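## Task

Join the two printed pieces so they match the completed desk lamp shown on the stand; that displayed lamp is only a prop.

## Robot and tools

Robot: two arms, left_arm and right_arm, each ending in a two-finger parallel gripper. Base poses in the scene frame: left_arm at (-0.043, +0.254, +0.023) m with quat_wxyz (+1.000, 0, 0, -0.004); right_arm at (+0.027, -0.352, +0.014) m with quat_wxyz (+1.000, 0, 0, +0.003).

Frames: the scene frame has its origin at table-top height, halfway between the nominal arm bases, with +z up, +x pointing out over the table and left_arm on the +y side. Arm names do not tell you which side of an image an arm appears on. Hand positions, hand quats, velocities, targets and wrist-camera poses are each given in that arm's own base frame. Fixed cameras and the table use the scene frame. Printed hand poses may be off by a few centimetres, more at long reach. On the gripper, fingers point along its +z and separate along its y; end_effector_position sits between the pads, roughly 1 cm short of the tips.

execute_actions(actions, cameras): actions is a list of actions; each action is a table of at most 15 rows, one row per 1/30 s step, and a shorter table repeats its final row until 15 steps (0.5 s) are filled. Every row is one list of 14 numbers, each in [-1, 1], covering both arms even if one stays still: left dx, dy, dz, rx, ry, rz, opening, then right dx, dy, dz, rx, ry, rz, opening. The six pose numbers are an offset along that arm's base axes, measured from its Hand target as it was when the action began, never from the previous row; rotation is about the Hand target position, and rx, ry, rz form a single rotation vector. Scale: 1.0 equals 0.6 m or 180 degrees. Sending the same offset again moves further. Opening is absolute, not an offset: +1 is fully open (0.094 m), -1 closed. All six pose numbers at 0 re-request the current Hand target. An opening of 0 is a real half-open command, so resend the current opening to leave a gripper alone. An empty actions list just reports state. cameras: list of names; omitted, null or ["all"] gives every camera, [] none, and any unknown name makes the call invalid.

move(target, speed, blend, opening_speed, blocking, cameras): target is one 14-number row laid out as above, or a list of up to 15 such rows; every row is an offset from the same starting Hand targets, not from the row before. Paths are straight lines that finish together, take at least 0.5 s and are cut off at 10 s. speed is the top path speed in m/s, 0.002 to 2.9, default 0.25 (turning up to twice that in rad/s); give one value or one per target. blend, in m, rounds corners of a list; default 0. opening_speed, on the -1..+1 scale per second, at least 0.2, makes fingers change gradually; use it to close gently on fragile parts. blocking=false returns after about 0.5 s while motion continues. Openings in the first row start right away; later rows' openings apply on arrival once everything is at rest. Moves do not avoid obstacles or the other arm, the gripper lags and can overshoot, especially with the arm nearly straight, and faster contact hits harder. Avoid routing a path near an arm's own base, since that can flip its shoulder posture.

wait(seconds): 0 to 10 s, holding current commands; a running move keeps going and an ending move returns early. stop(): brakes a running move, needing some distance. zoom_image(camera, region): camera is cam_high, cam_low, cam_bench, cam_left_wrist or cam_right_wrist; region is [x0, y0, x1, y1] in pixels of that camera's most recent image, origin top-left, at most 504 wide and 504 high. finished_scene(scene): scene number 1 or 2; irreversible, and later calls act in the next scene. All cameras give 504x504 images.

Reading results: a "move:" line reports the ending (done, off_target, moving, held, fault) and limits; limits=paced means the sent pose was clipped, limits=held means steps were withheld. An arm not named in the ending is done, i.e. resting within 10 mm and 2 degrees of its goal; done says nothing about contact. Hand target is the last commanded pose after clipping, and offsets start from it. Each step the commanded orientation is clipped to within 40 degrees of the measured one. Friction and load can leave a gripper several cm short; waiting will not fix that, but a new command (even zeros) asks again, and you can add the shortfall as an offset. Tool commands shows current commands. grip_measured uses the opening scale; empty it reads up to about 2.7 mm wide, and on a hard part under full squeeze it reads a little narrower (or slightly wider) than the part. About 0.05 below the reading at first contact the fingers press at full force, roughly 50 to 64 N per pad. To release, command well above grip_measured. grip_effort_nm is motor effort, negative closing, not pad force. Joint velocities "within noise" means that arm is still. Joint torques include arm weight; joints 1 to 3 wrap at ±28 N m. Joint ranges (rad): waist -2.618 to 3.054, shoulder 0.000 to 3.142, elbow 0.000 to 3.142 (straight at 2.901), wrist pitch -1.571 to 1.571, wrist yaw -1.571 to 1.571, wrist roll -2.094 to 2.094.

Heat: holding loads, stretching out or pushing at unreachable poses warms motors. MOTOR HOT appears at 75 °C; at 90 °C the arm folds and idles for the rest of the scene; at 100 °C it collapses.

Avoid: parts falling or being left off the table; dropping parts or opening on a moving part; slamming or pushing hard, especially into fixed or heavy things; arms pressing against each other, or one gripper closing on the other's fingers; strain on wrist camera cables (cable contact counts as hand contact); anything that stops an arm. The assembly must remain correct after the grippers let go.

Each tool is called as name(argument=value, ...) on one line, values as JSON.

## Session

I'll start by looking at the scene.

execute_actions(actions=[])

Scene clock: 0.00 s.
left_arm: end_effector_position=(+0.3671, +0.0324, +0.1333) grip_measured=+1.000 grip_effort_nm=n/a end_effector_quat_wxyz=(+0.672, -0.107, +0.731, +0.062) | right_arm: end_effector_position=(+0.3881, +0.0058, +0.1670) grip_measured=+1.000 grip_effort_nm=n/a end_effector_quat_wxyz=(+0.712, -0.030, +0.702, +0.000)
Joint positions: left_arm=[-0.056 1.537 0.184 1.258 -0.292 -0.08 0.094] | right_arm=[-0.014 1.54 0.251 1.302 -0.057 -0.041 0.094]
Joint velocities: within noise
Joint torques (N m): no reading
Motor temperatures (°C): left_arm=[26 26 28 27 27 24 29] | right_arm=[27 29 29 27 28 25 26]
Heat: left arm: 29 °C; right arm: 29 °C.
Hand target: left_arm +0.3684, +0.0324, +0.1369; +0.675, -0.108, +0.727, +0.061 | right_arm +0.3886, +0.0057, +0.1668; +0.710, -0.030, +0.703, +0.000
Tool commands: left_gripper/opening=+1.0 right_gripper/opening=+1.0

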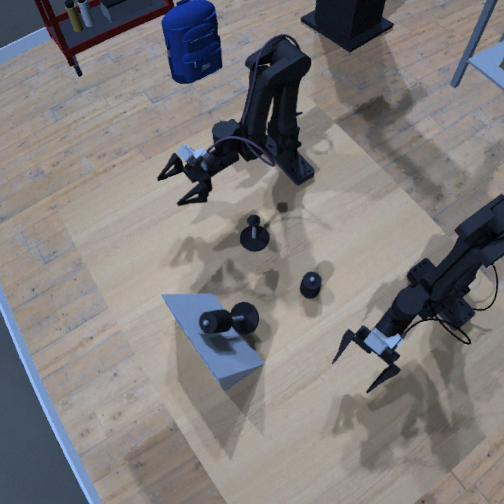

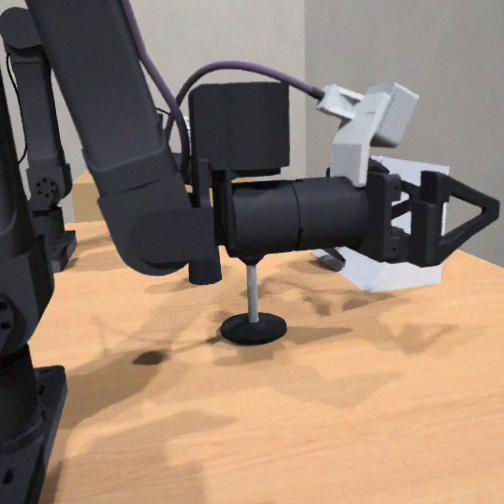

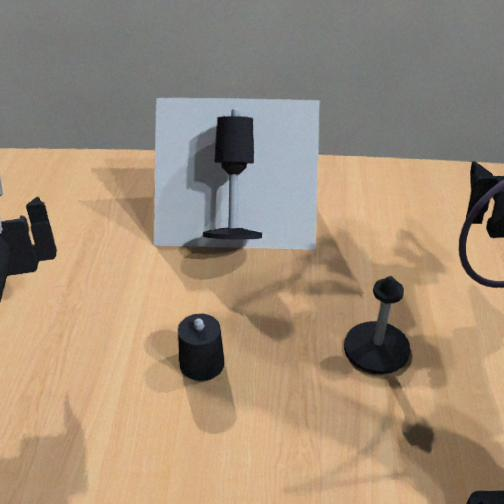

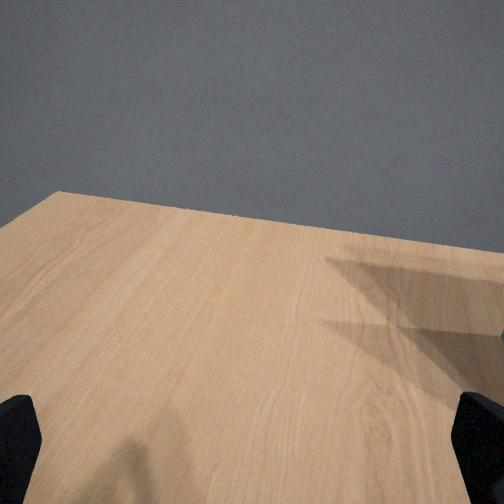

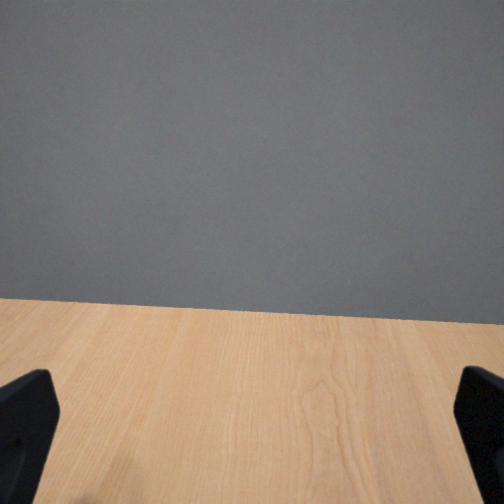

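zoom_image(camera="cam_bench", region=[140, 80, 340, 280])

zoom_image(camera="cam_bench", region=[130, 260, 290, 420])

zoom_image(camera="cam_bench", region=[310, 240, 470, 400])

zoom_image(camera="cam_high", region=[150, 190, 350, 390])

zoom_image(camera="cam_low", region=[150, 180, 350, 380])

Scaled by 2.520 from the camera's 504x504 image, which has a finer 720x720 frame.

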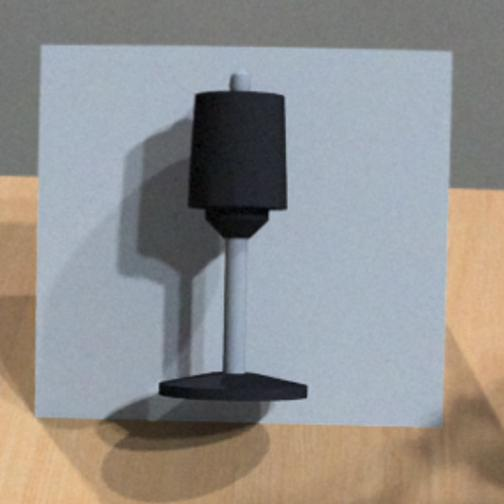

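Scaled by 3.150 from the camera's 504x504 image, which has a finer 720x720 frame.

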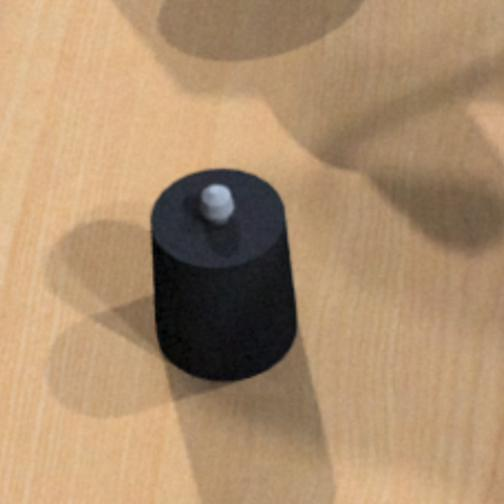

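Scaled by 3.150 from the camera's 504x504 image, which has a finer 720x720 frame.

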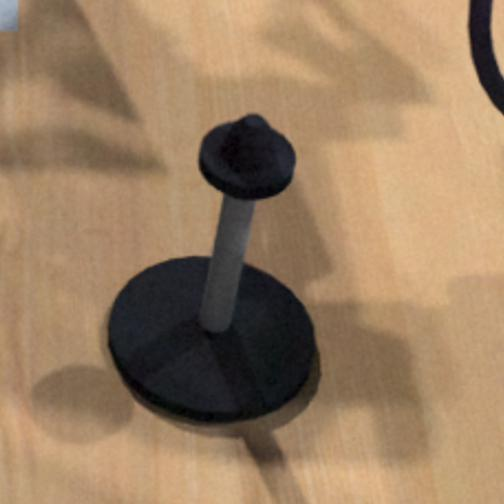

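Scaled by 2.520 from the camera's 504x504 image, which has a finer 720x720 frame.

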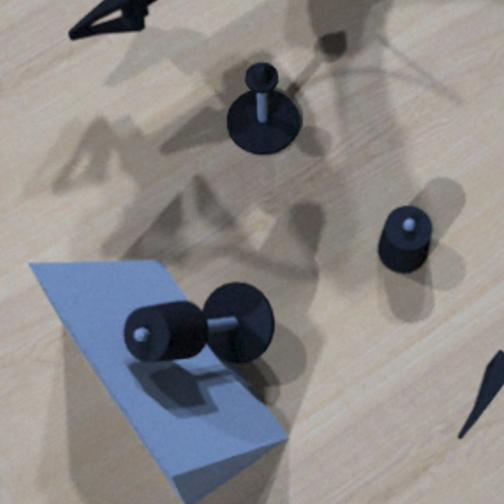

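Scaled by 2.520 from the camera's 504x504 image, which has a finer 720x720 frame.

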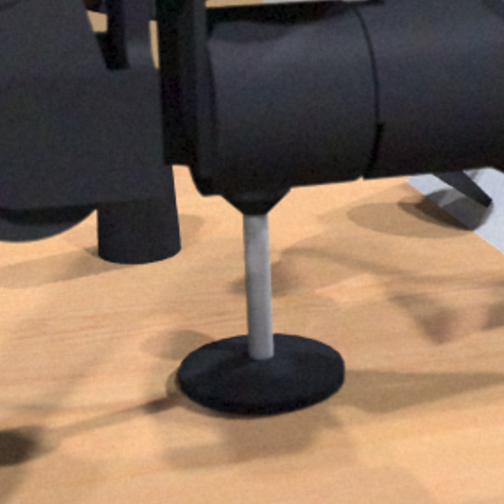

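zoom_image(camera="cam_bench", region=[0, 150, 150, 300])

zoom_image(camera="cam_bench", region=[404, 130, 504, 230])

zoom_image(camera="cam_high", region=[300, 200, 504, 404])

zoom_image(camera="cam_high", region=[150, 30, 350, 230])

Scaled by 3.360 from the camera's 504x504 image, which has a finer 720x720 frame.

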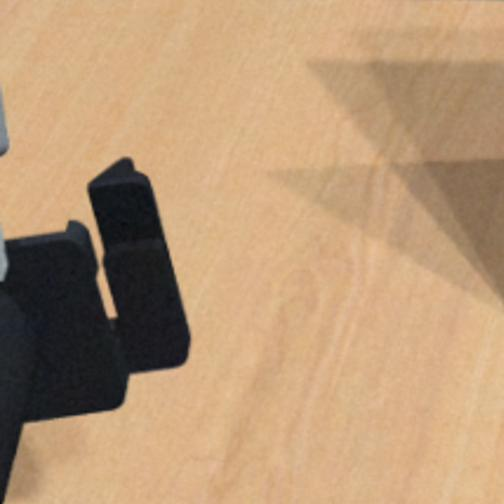

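Scaled by 5.040 from the camera's 504x504 image, which has a finer 720x720 frame.

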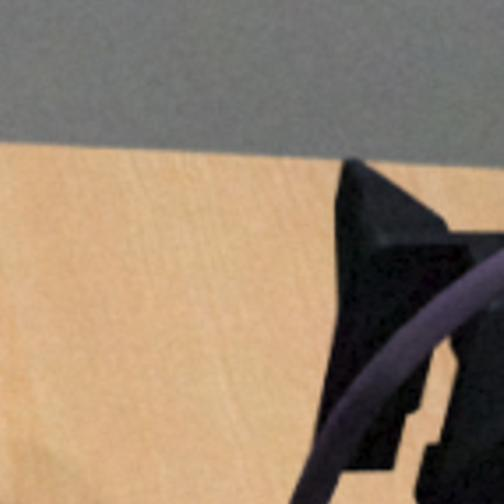

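Scaled by 2.471 from the camera's 504x504 image, which has a finer 720x720 frame.

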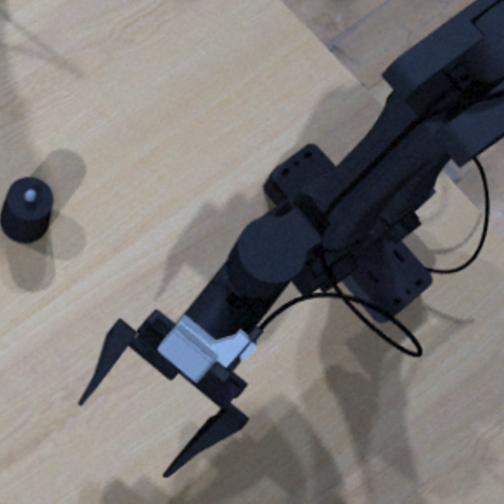

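Scaled by 2.520 from the camera's 504x504 image, which has a finer 720x720 frame.

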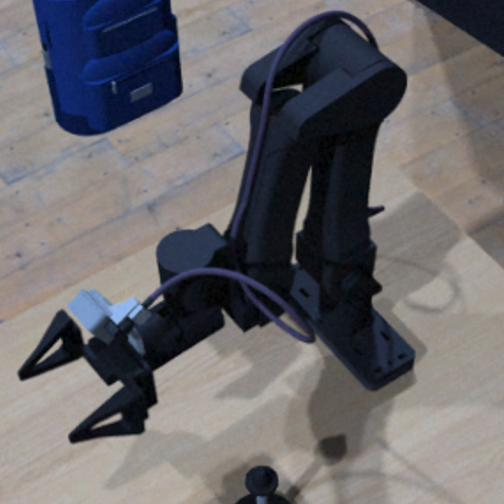

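move(target=[0,0,0,0,0,0,1, -0.3177,0.6105,0.0987,0,0.5033,-0.0212,1], speed=0.4)

Scene clock: 44.73 s.
left_arm: end_effector_position=(+0.3671, +0.0324, +0.1333) grip_measured=+1.000 grip_effort_nm=0.012 end_effector_quat_wxyz=(+0.672, -0.107, +0.731, +0.062) | right_arm: end_effector_position=(+0.1962, +0.3696, +0.2267) grip_measured=+1.000 grip_effort_nm=-0.032 end_effector_quat_wxyz=(+0.058, -0.007, +0.993, +0.101)
Joint positions: left_arm=[-0.056 1.537 0.184 1.258 -0.292 -0.08 0.094] | right_arm=[1.083 2.027 2.261 -1.571 0.006 1.068 0.094]
Joint velocities: within noise
Joint torques (N m): left_arm=[-0.05 -5.12 5.07 1.8 -0.02 -0.05] | right_arm=[-0.35 -8.94 8.01 0.5 -0.03 0.04]
Motor temperatures (°C): left_arm=[26 28 29 34 27 24 29] | right_arm=[27 31 32 30 28 25 26]
Heat: left arm: 34 °C; right arm: 32 °C.
Hand target: left_arm +0.3684, +0.0324, +0.1369; +0.675, -0.108, +0.727, +0.061 | right_arm +0.1980, +0.3720, +0.2261; +0.000, +0.001, +1.000, +0.000
Off the commanded pose: left_arm 0.004 m, 1 deg | right_arm 0.003 m, 13 deg.
joint sent to its limit (right arm) — joint 4 (wrist pitch), lower limit. The joint targets are off in orientation, not in position.
move: off_target (right_arm)

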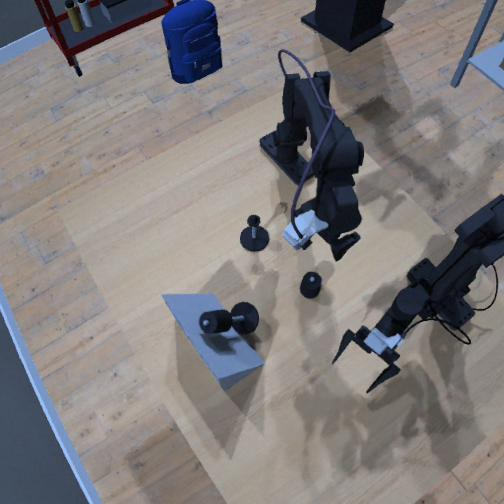

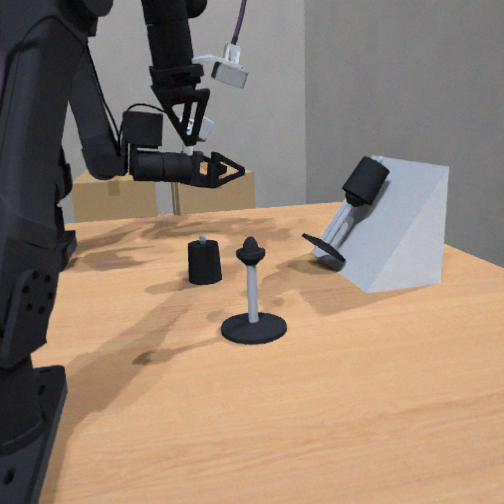

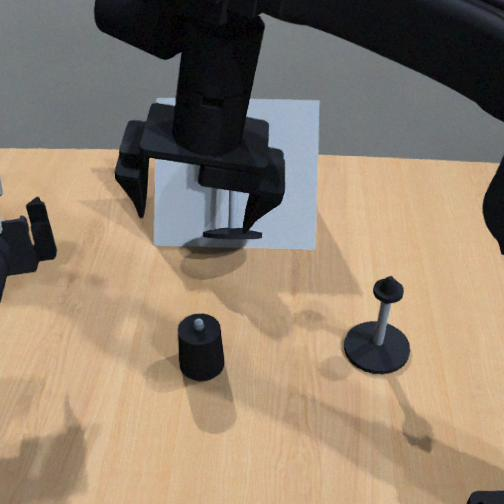

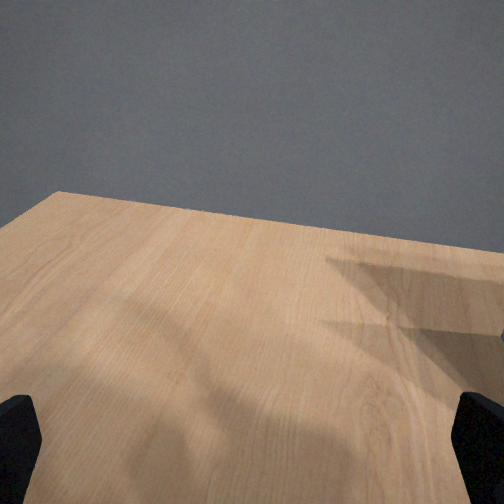

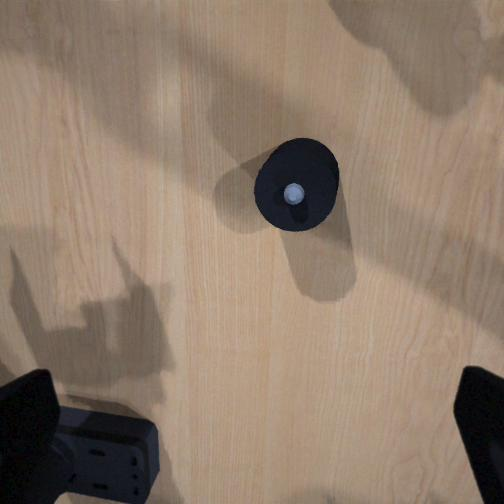

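move(target=[0,0,0,0,0,0,1, 0,0.01,-0.1668,0,0,0,1], speed=0.25)

Scene clock: 55.63 s.
left_arm: end_effector_position=(+0.3671, +0.0324, +0.1333) grip_measured=+1.000 grip_effort_nm=0.012 end_effector_quat_wxyz=(+0.672, -0.107, +0.731, +0.062) | right_arm: end_effector_position=(+0.1998, +0.3775, +0.1294) grip_measured=+1.000 grip_effort_nm=-0.022 end_effector_quat_wxyz=(+0.003, -0.004, +1.000, +0.002)
Joint positions: left_arm=[-0.056 1.537 0.184 1.258 -0.292 -0.08 0.094] | right_arm=[1.083 2.215 2.175 -1.525 0.003 1.074 0.094]
Joint velocities: within noise
Joint torques (N m): left_arm=[-0.09 -5.11 5.05 1.8 -0.01 -0.05] | right_arm=[0.24 -11.81 5.56 0.23 -0.02 0.06]
Motor temperatures (°C): left_arm=[26 28 29 35 27 24 29] | right_arm=[27 32 32 29 28 25 26]
Heat: left arm: 35 °C; right arm: 32 °C.
Hand target: left_arm +0.3684, +0.0324, +0.1369; +0.675, -0.108, +0.727, +0.061 | right_arm +0.1980, +0.3780, +0.1260; +0.000, +0.000, +1.000, +0.000
Off the commanded pose: left_arm 0.004 m, 1 deg | right_arm 0.004 m, 1 deg.
move: done

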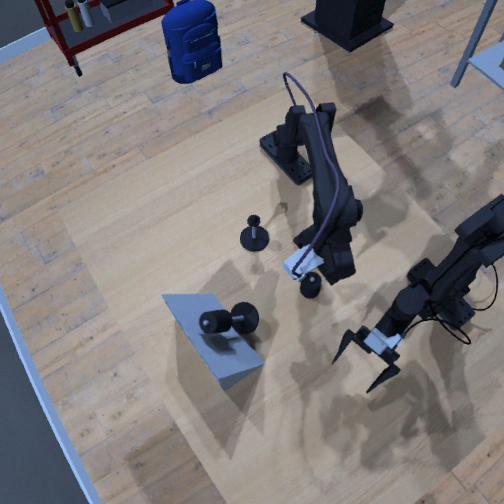

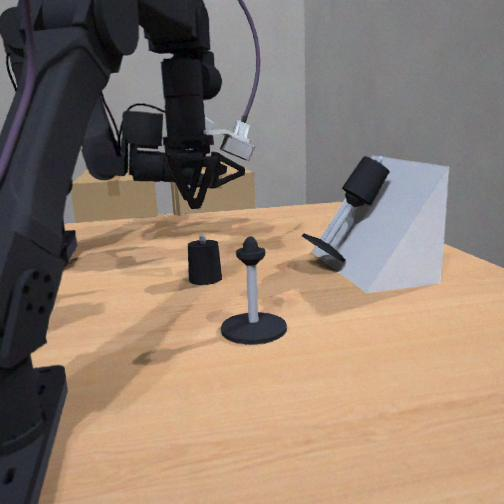

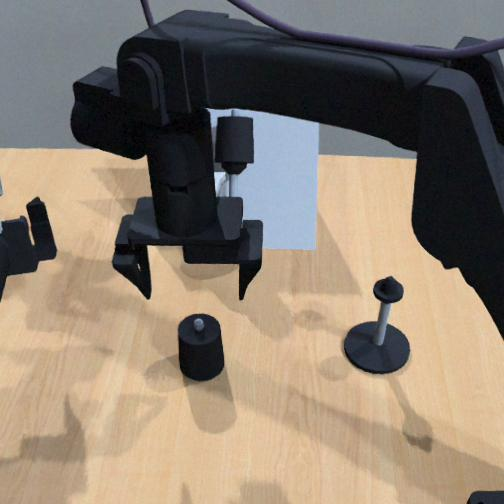

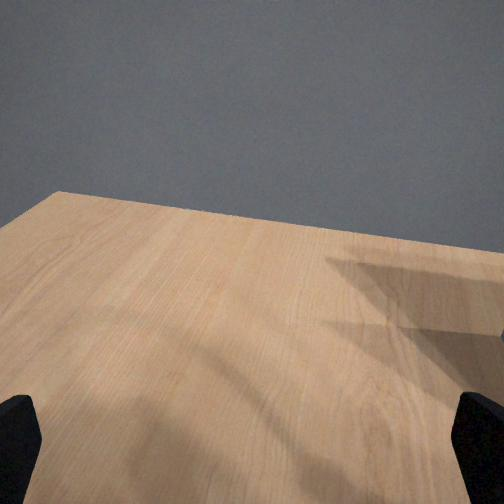

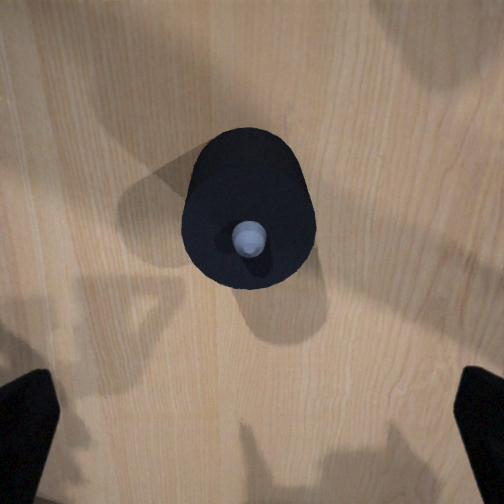

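move(target=[[0,0,0,0,0,0,1, 0,0.0018,-0.18,0,0,0,1],[0,0,0,0,0,0,1, 0,0.0018,-0.18,0,0,0,0.28]], speed=0.2, opening_speed=1.0)

Scene clock: 65.13 s.
left_arm: end_effector_position=(+0.3671, +0.0324, +0.1333) grip_measured=+1.000 grip_effort_nm=0.017 end_effector_quat_wxyz=(+0.672, -0.107, +0.731, +0.062) | right_arm: end_effector_position=(+0.2023, +0.3826, +0.0291) grip_measured=+0.282 grip_effort_nm=-0.105 end_effector_quat_wxyz=(+0.007, -0.004, +1.000, +0.012)
Joint positions: left_arm=[-0.056 1.537 0.184 1.258 -0.292 -0.08 0.094] | right_arm=[1.083 2.217 1.777 -1.104 0.002 1.075 0.06]
Joint velocities: within noise
Joint torques (N m): left_arm=[-0.06 -5.12 5.03 1.79 -0.01 -0.05] | right_arm=[0.35 -10.96 4.78 0.29 0 0.08]
Motor temperatures (°C): left_arm=[26 28 29 35 27 24 29] | right_arm=[27 33 32 28 28 25 26]
Heat: left arm: 35 °C; right arm: 33 °C.
Hand target: left_arm +0.3684, +0.0324, +0.1369; +0.675, -0.108, +0.727, +0.061 | right_arm +0.1980, +0.3791, +0.0179; +0.000, +0.000, +1.000, +0.000
Off the commanded pose: left_arm 0.004 m, 1 deg | right_arm 0.012 m, 2 deg.
move: off_target (right_arm); target 2's new opening was sent with right_arm's hand 0.012 m and 2 deg from that target

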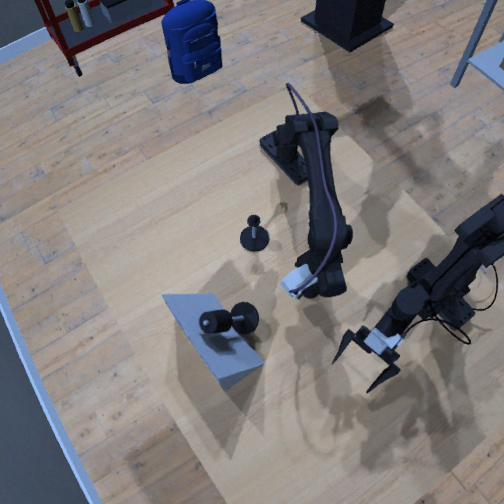

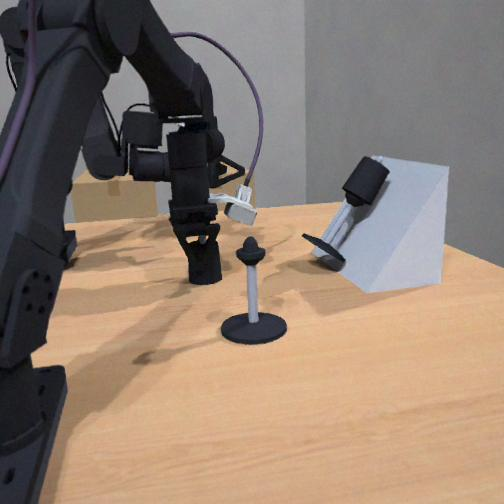

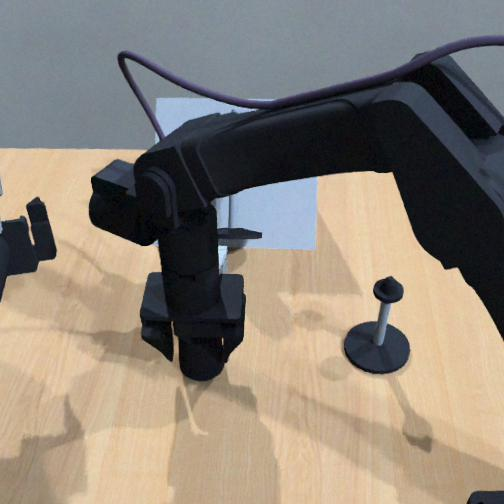

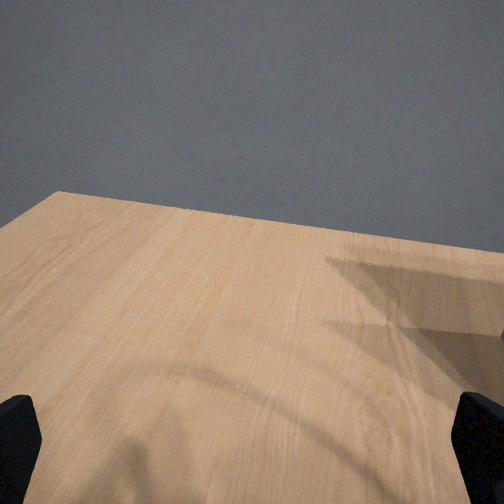

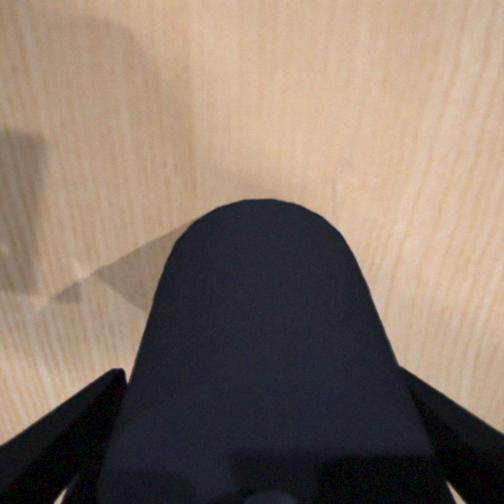

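move(target=[[0,0,0,0,0,0,1, -0.0038,-0.0052,-0.0140,0,0,0,0.5],[0,0,0,0,0,0,1, -0.0038,-0.0052,-0.0140,0,0,0,0.10]], speed=0.1, opening_speed=0.6, cameras=["cam_low", "cam_bench", "cam_right_wrist"])

Scene clock: 71.93 s.
left_arm: end_effector_position=(+0.3671, +0.0324, +0.1333) grip_measured=+1.000 grip_effort_nm=0.017 end_effector_quat_wxyz=(+0.672, -0.107, +0.731, +0.062) | right_arm: end_effector_position=(+0.2009, +0.3802, +0.0189) grip_measured=+0.102 grip_effort_nm=-0.125 end_effector_quat_wxyz=(+0.007, -0.003, +1.000, +0.011)
Joint positions: left_arm=[-0.056 1.537 0.184 1.258 -0.292 -0.08 0.094] | right_arm=[1.083 2.216 1.735 -1.064 0.001 1.077 0.052]
Joint velocities: within noise
Joint torques (N m): left_arm=[-0.03 -5.11 5.04 1.81 -0.01 -0.04] | right_arm=[0.49 -11.37 4.51 0.26 0.01 0.08]
Motor temperatures (°C): left_arm=[26 28 29 36 27 24 29] | right_arm=[27 33 32 28 28 25 26]
Heat: left arm: 36 °C; right arm: 33 °C.
Hand target: left_arm +0.3684, +0.0324, +0.1369; +0.675, -0.108, +0.727, +0.061 | right_arm +0.1957, +0.3760, +0.0097; +0.000, +0.000, +1.000, +0.000
Off the commanded pose: left_arm 0.004 m, 1 deg | right_arm 0.012 m, 2 deg.
move: off_target (right_arm); target 2's new opening was sent with right_arm's hand 0.011 m and 1 deg from that target
Images, in order (width x height): cam_low 504x504, cam_bench 504x504, cam_right_wrist 504x504.

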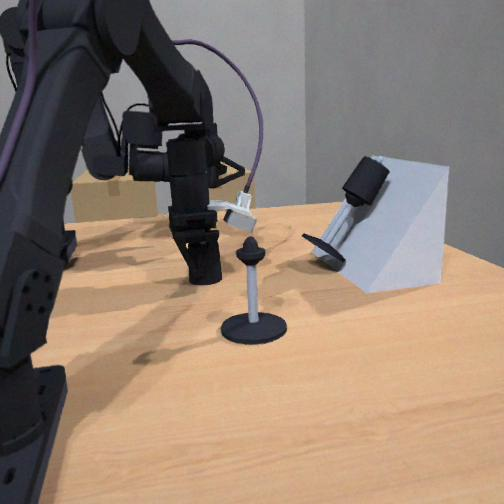

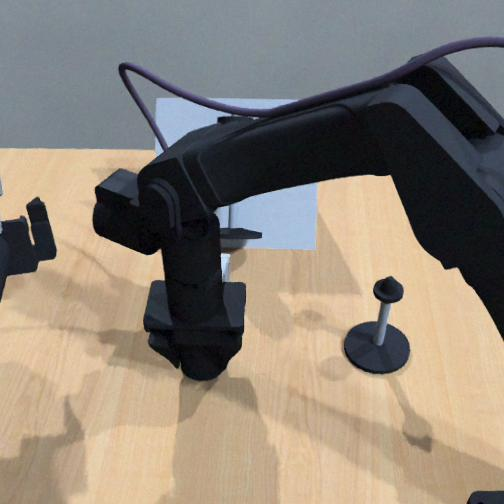

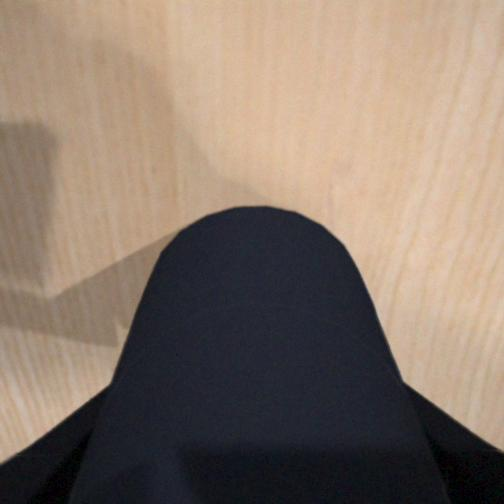

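move(target=[0,0,0,0,0,0,1, 0,0,0,0,0,0,0.04], speed=0.1, opening_speed=0.4, cameras=["cam_bench", "cam_right_wrist"])

Scene clock: 73.97 s.
left_arm: end_effector_position=(+0.3671, +0.0324, +0.1333) grip_measured=+1.000 grip_effort_nm=0.012 end_effector_quat_wxyz=(+0.672, -0.107, +0.731, +0.062) | right_arm: end_effector_position=(+0.2009, +0.3802, +0.0187) grip_measured=+0.041 grip_effort_nm=-0.984 end_effector_quat_wxyz=(+0.006, -0.003, +1.000, +0.011)
Joint positions: left_arm=[-0.056 1.537 0.184 1.258 -0.292 -0.08 0.094] | right_arm=[1.083 2.217 1.735 -1.064 0.001 1.077 0.049]
Joint velocities: within noise
Joint torques (N m): left_arm=[-0.05 -5.12 5.09 1.8 -0.01 -0.03] | right_arm=[0.47 -11.37 4.51 0.27 0.01 0.09]
Motor temperatures (°C): left_arm=[26 28 29 36 27 24 29] | right_arm=[27 33 32 28 28 25 26]
Heat: left arm: 36 °C; right arm: 33 °C.
Hand target: left_arm +0.3684, +0.0324, +0.1369; +0.675, -0.108, +0.727, +0.061 | right_arm +0.1957, +0.3760, +0.0097; +0.000, +0.000, +1.000, +0.000
Off the commanded pose: left_arm 0.004 m, 1 deg | right_arm 0.011 m, 2 deg.
move: off_target (right_arm)
Images, in order (width x height): cam_bench 504x504, cam_right_wrist 504x504.

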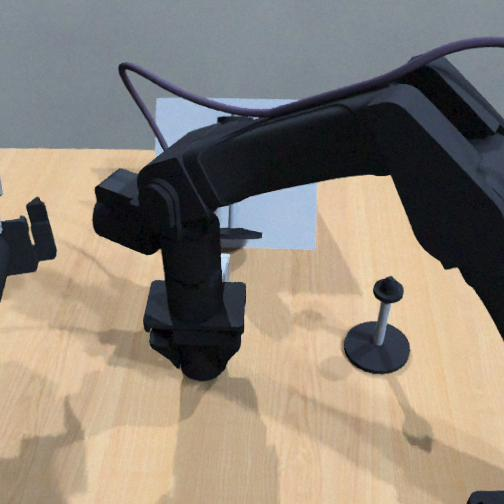

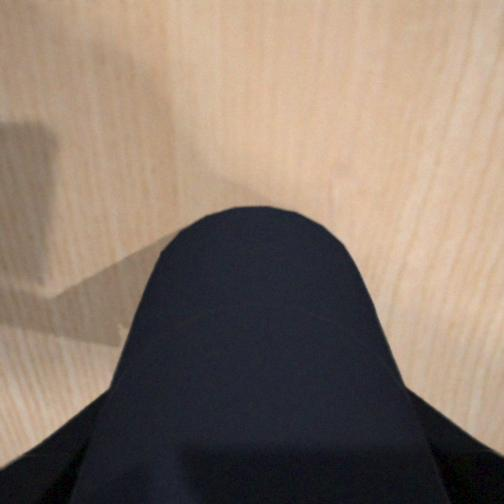

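move(target=[[0,0,0,0,0,0,1, 0,0,0.1338,0,0,0,0.04],[0,0,0,0,0,0,1, 0.0527,-0.2157,0.2588,0,0,0,0.04]], speed=0.2, blend=[0.03, 0])

Scene clock: 81.10 s.
left_arm: end_effector_position=(+0.3671, +0.0324, +0.1333) grip_measured=+1.000 grip_effort_nm=0.007 end_effector_quat_wxyz=(+0.672, -0.107, +0.731, +0.062) | right_arm: end_effector_position=(+0.2323, +0.2519, +0.1639) grip_measured=+0.042 grip_effort_nm=-0.979 end_effector_quat_wxyz=(+0.002, +0.007, +1.000, +0.005)
Joint positions: left_arm=[-0.056 1.537 0.184 1.258 -0.292 -0.08 0.094] | right_arm=[0.821 1.845 1.772 -1.487 -0.003 0.835 0.049]
Joint velocities: within noise
Joint torques (N m): left_arm=[-0.06 -5.12 5.05 1.8 -0.02 -0.04] | right_arm=[0.02 -10.56 4.64 0.09 0.04 -0.11]
Motor temperatures (°C): left_arm=[26 28 29 36 27 24 29] | right_arm=[27 34 31 28 28 25 26]
Heat: left arm: 36 °C; right arm: 34 °C.
Hand target: left_arm +0.3684, +0.0324, +0.1369; +0.675, -0.108, +0.727, +0.061 | right_arm +0.2274, +0.2465, +0.1649; +0.000, +0.001, +1.000, +0.000
Off the commanded pose: left_arm 0.004 m, 1 deg | right_arm 0.007 m, 1 deg.
move: done

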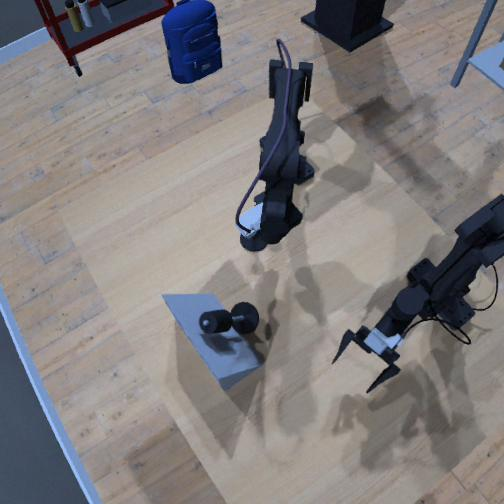

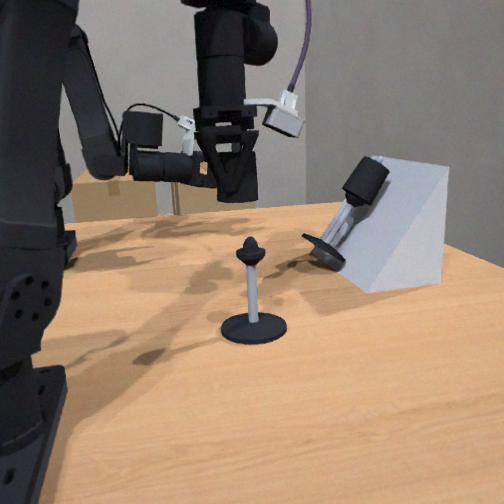

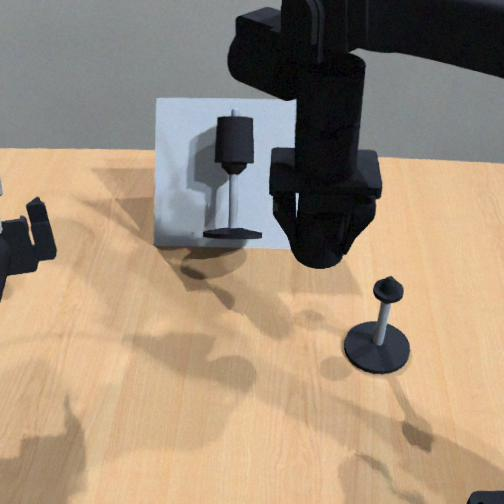

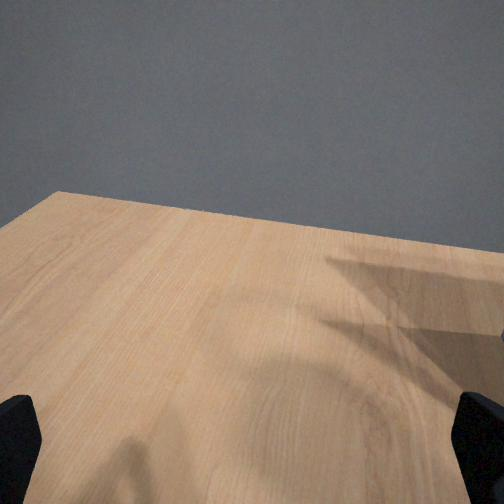

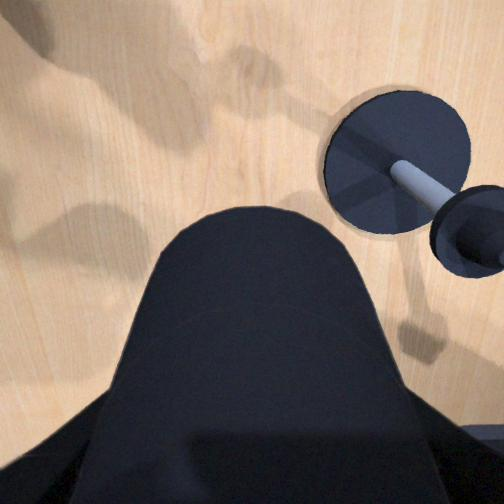

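zoom_image(camera="cam_right_wrist", region=[304, 80, 504, 280])

zoom_image(camera="cam_low", region=[180, 140, 330, 290])

zoom_image(camera="cam_bench", region=[260, 130, 420, 290])

Scaled by 2.520 from the camera's 504x504 image, which has a finer 720x720 frame.

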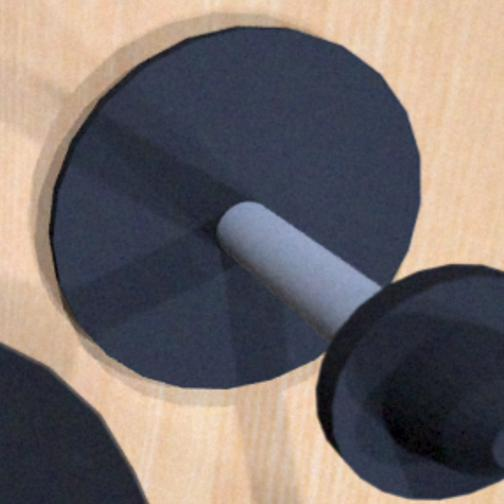

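Scaled by 3.360 from the camera's 504x504 image, which has a finer 720x720 frame.

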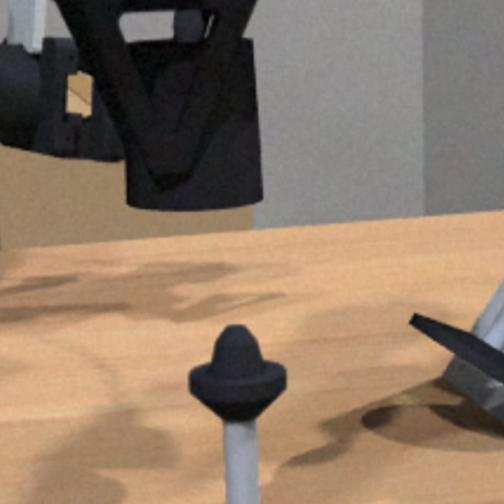

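Scaled by 3.150 from the camera's 504x504 image, which has a finer 720x720 frame.

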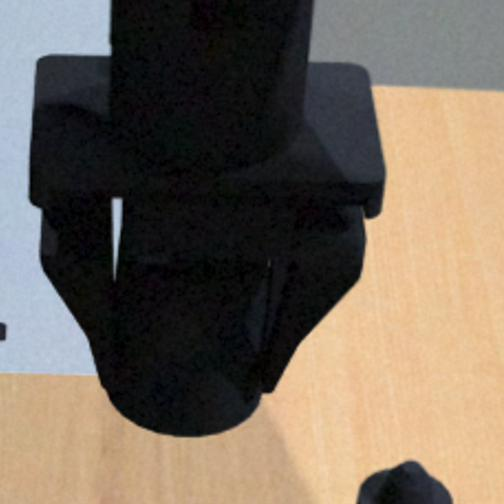

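move(target=[0,0,0,0,0,0,1, 0.0017,-0.1295,0,0,0,0,0.04], speed=0.15, cameras=["cam_low", "cam_bench", "cam_right_wrist", "cam_high"])

zoom_image(camera="cam_low", region=[180, 190, 330, 340])

zoom_image(camera="cam_bench", region=[310, 220, 470, 380])

Scene clock: 90.37 s.
left_arm: end_effector_position=(+0.3671, +0.0324, +0.1333) grip_measured=+1.000 grip_effort_nm=0.012 end_effector_quat_wxyz=(+0.672, -0.107, +0.731, +0.062) | right_arm: end_effector_position=(+0.2303, +0.1715, +0.1639) grip_measured=+0.047 grip_effort_nm=-0.750 end_effector_quat_wxyz=(-0.005, +0.005, +1.000, -0.002)
Joint positions: left_arm=[-0.056 1.537 0.184 1.258 -0.292 -0.08 0.094] | right_arm=[0.635 1.646 1.536 -1.471 -0.003 0.645 0.049]
Joint velocities: within noise
Joint torques (N m): left_arm=[-0.06 -5.14 5.05 1.8 -0.01 -0.05] | right_arm=[-0.27 -8.94 4.66 0.25 0.05 -0.1]
Motor temperatures (°C): left_arm=[26 28 29 37 27 24 29] | right_arm=[27 33 31 28 28 25 26]
Heat: left arm: 37 °C; right arm: 33 °C.
Hand target: left_arm +0.3684, +0.0324, +0.1369; +0.675, -0.108, +0.727, +0.061 | right_arm +0.2284, +0.1688, +0.1649; +0.000, +0.000, +1.000, +0.000
Off the commanded pose: left_arm 0.004 m, 1 deg | right_arm 0.003 m, 1 deg.
move: done
Images, in order (width x height): cam_high 504x504, cam_low 504x504, cam_bench 504x504, cam_right_wrist 504x504.

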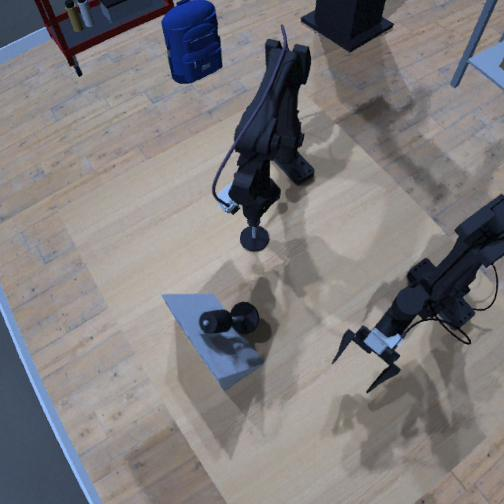

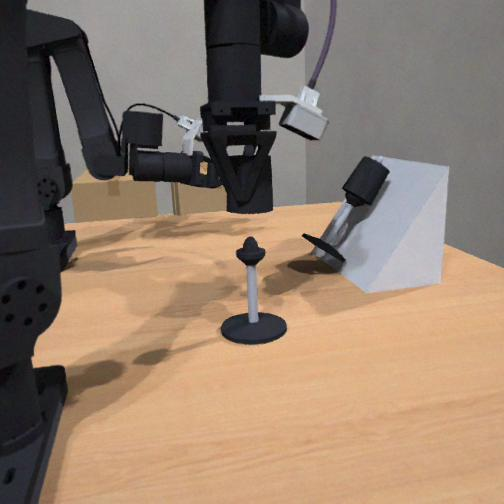

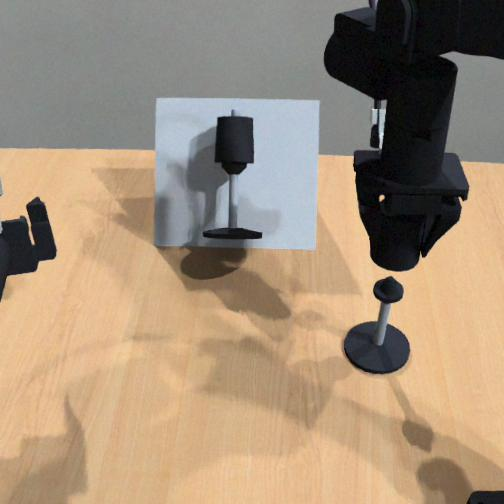

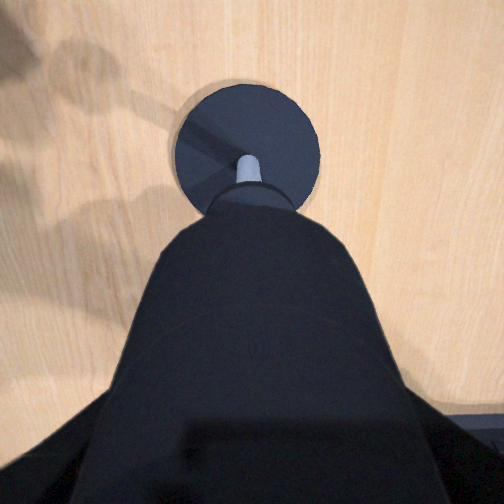

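Scaled by 3.360 from the camera's 504x504 image, which has a finer 720x720 frame.

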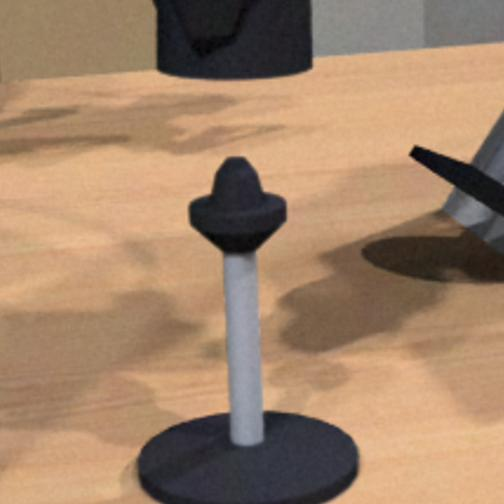

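Scaled by 3.150 from the camera's 504x504 image, which has a finer 720x720 frame.

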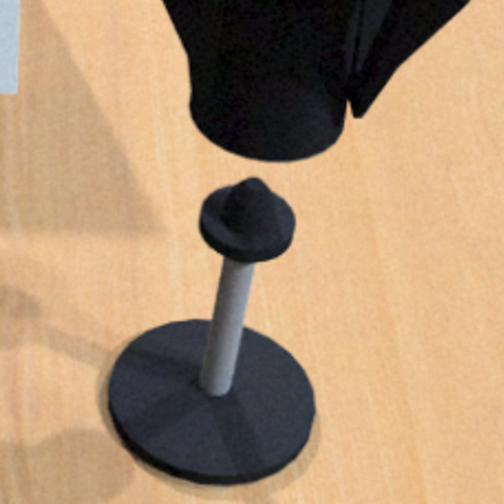

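move(target=[0,0,0,0,0,0,1, -0.0033,0,-0.0448,0,0,0,0.04], speed=0.12, cameras=["cam_low", "cam_bench", "cam_right_wrist"])

zoom_image(camera="cam_low", region=[180, 190, 330, 340])

zoom_image(camera="cam_bench", region=[310, 220, 470, 380])

Scene clock: 99.07 s.
left_arm: end_effector_position=(+0.3671, +0.0324, +0.1333) grip_measured=+1.000 grip_effort_nm=0.012 end_effector_quat_wxyz=(+0.672, -0.107, +0.731, +0.062) | right_arm: end_effector_position=(+0.2288, +0.1704, +0.1358) grip_measured=+0.040 grip_effort_nm=-1.009 end_effector_quat_wxyz=(-0.007, +0.005, +1.000, -0.004)
Joint positions: left_arm=[-0.056 1.537 0.184 1.258 -0.292 -0.08 0.094] | right_arm=[0.635 1.636 1.413 -1.364 -0.003 0.644 0.049]
Joint velocities: within noise
Joint torques (N m): left_arm=[-0.06 -5.12 5.03 1.8 -0.01 -0.05] | right_arm=[0.12 -9.2 4.77 0.25 0.05 -0.09]
Motor temperatures (°C): left_arm=[26 28 29 37 27 24 29] | right_arm=[27 34 31 28 28 25 26]
Heat: left arm: 37 °C; right arm: 34 °C.
Hand target: left_arm +0.3684, +0.0324, +0.1369; +0.675, -0.108, +0.727, +0.061 | right_arm +0.2264, +0.1688, +0.1381; +0.000, +0.000, +1.000, +0.000
Off the commanded pose: left_arm 0.004 m, 1 deg | right_arm 0.004 m, 1 deg.
move: done
Images, in order (width x height): cam_low 504x504, cam_bench 504x504, cam_right_wrist 504x504.

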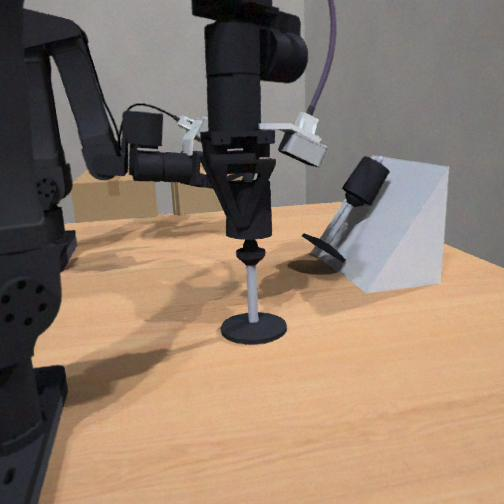

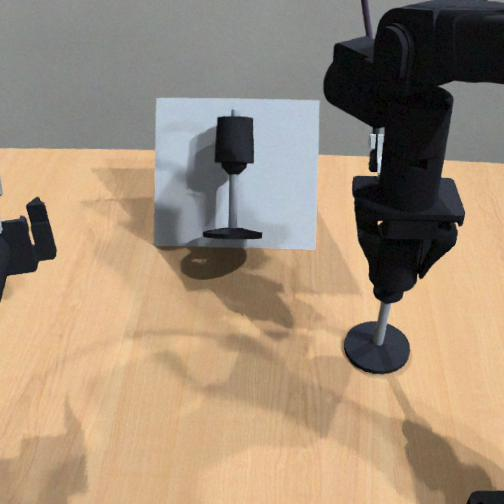

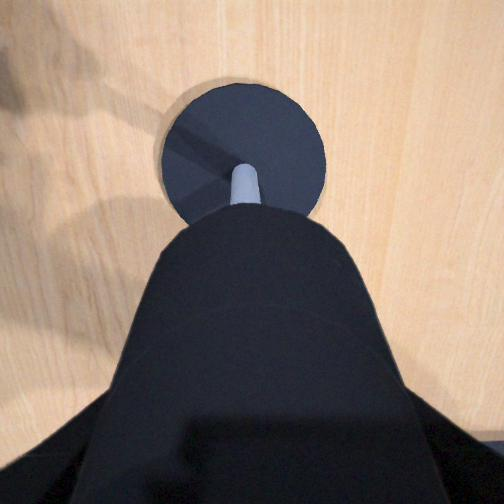

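Scaled by 3.360 from the camera's 504x504 image, which has a finer 720x720 frame.

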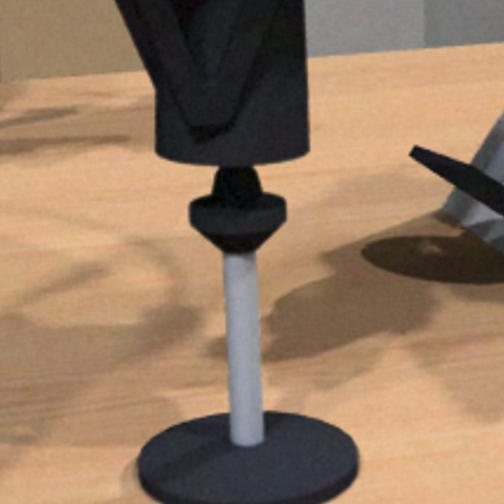

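Scaled by 3.150 from the camera's 504x504 image, which has a finer 720x720 frame.

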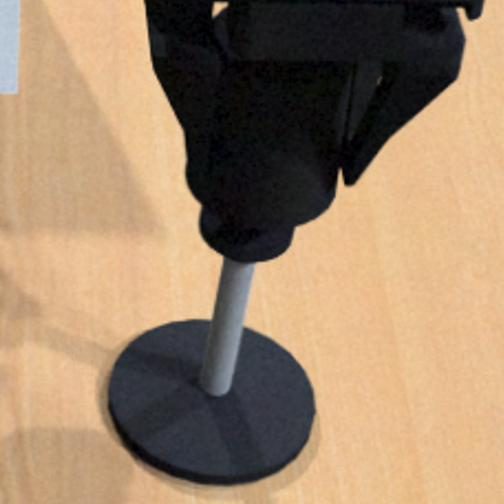

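zoom_image(camera="cam_bench", region=[350, 250, 430, 330])

zoom_image(camera="cam_low", region=[210, 200, 290, 280])

Scaled by 6.300 from the camera's 504x504 image, which has a finer 720x720 frame.

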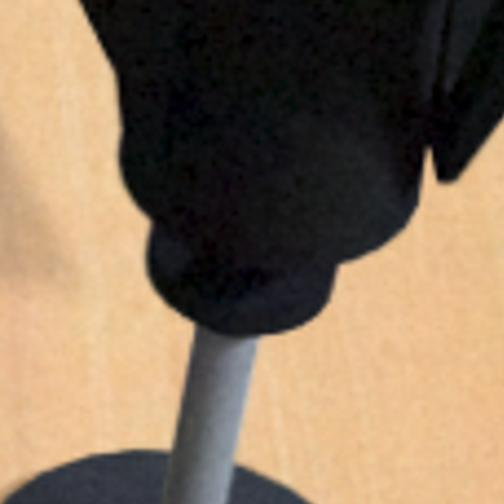

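Scaled by 6.300 from the camera's 504x504 image, which has a finer 720x720 frame.

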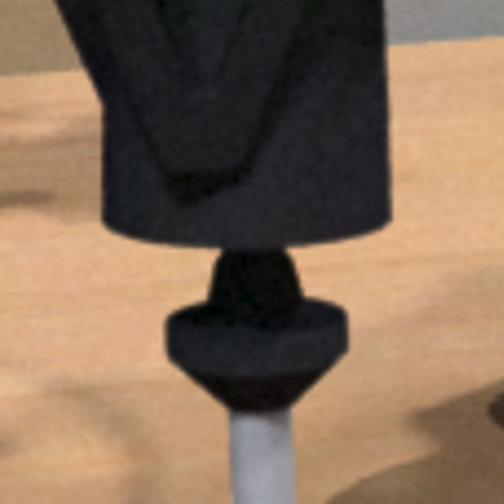

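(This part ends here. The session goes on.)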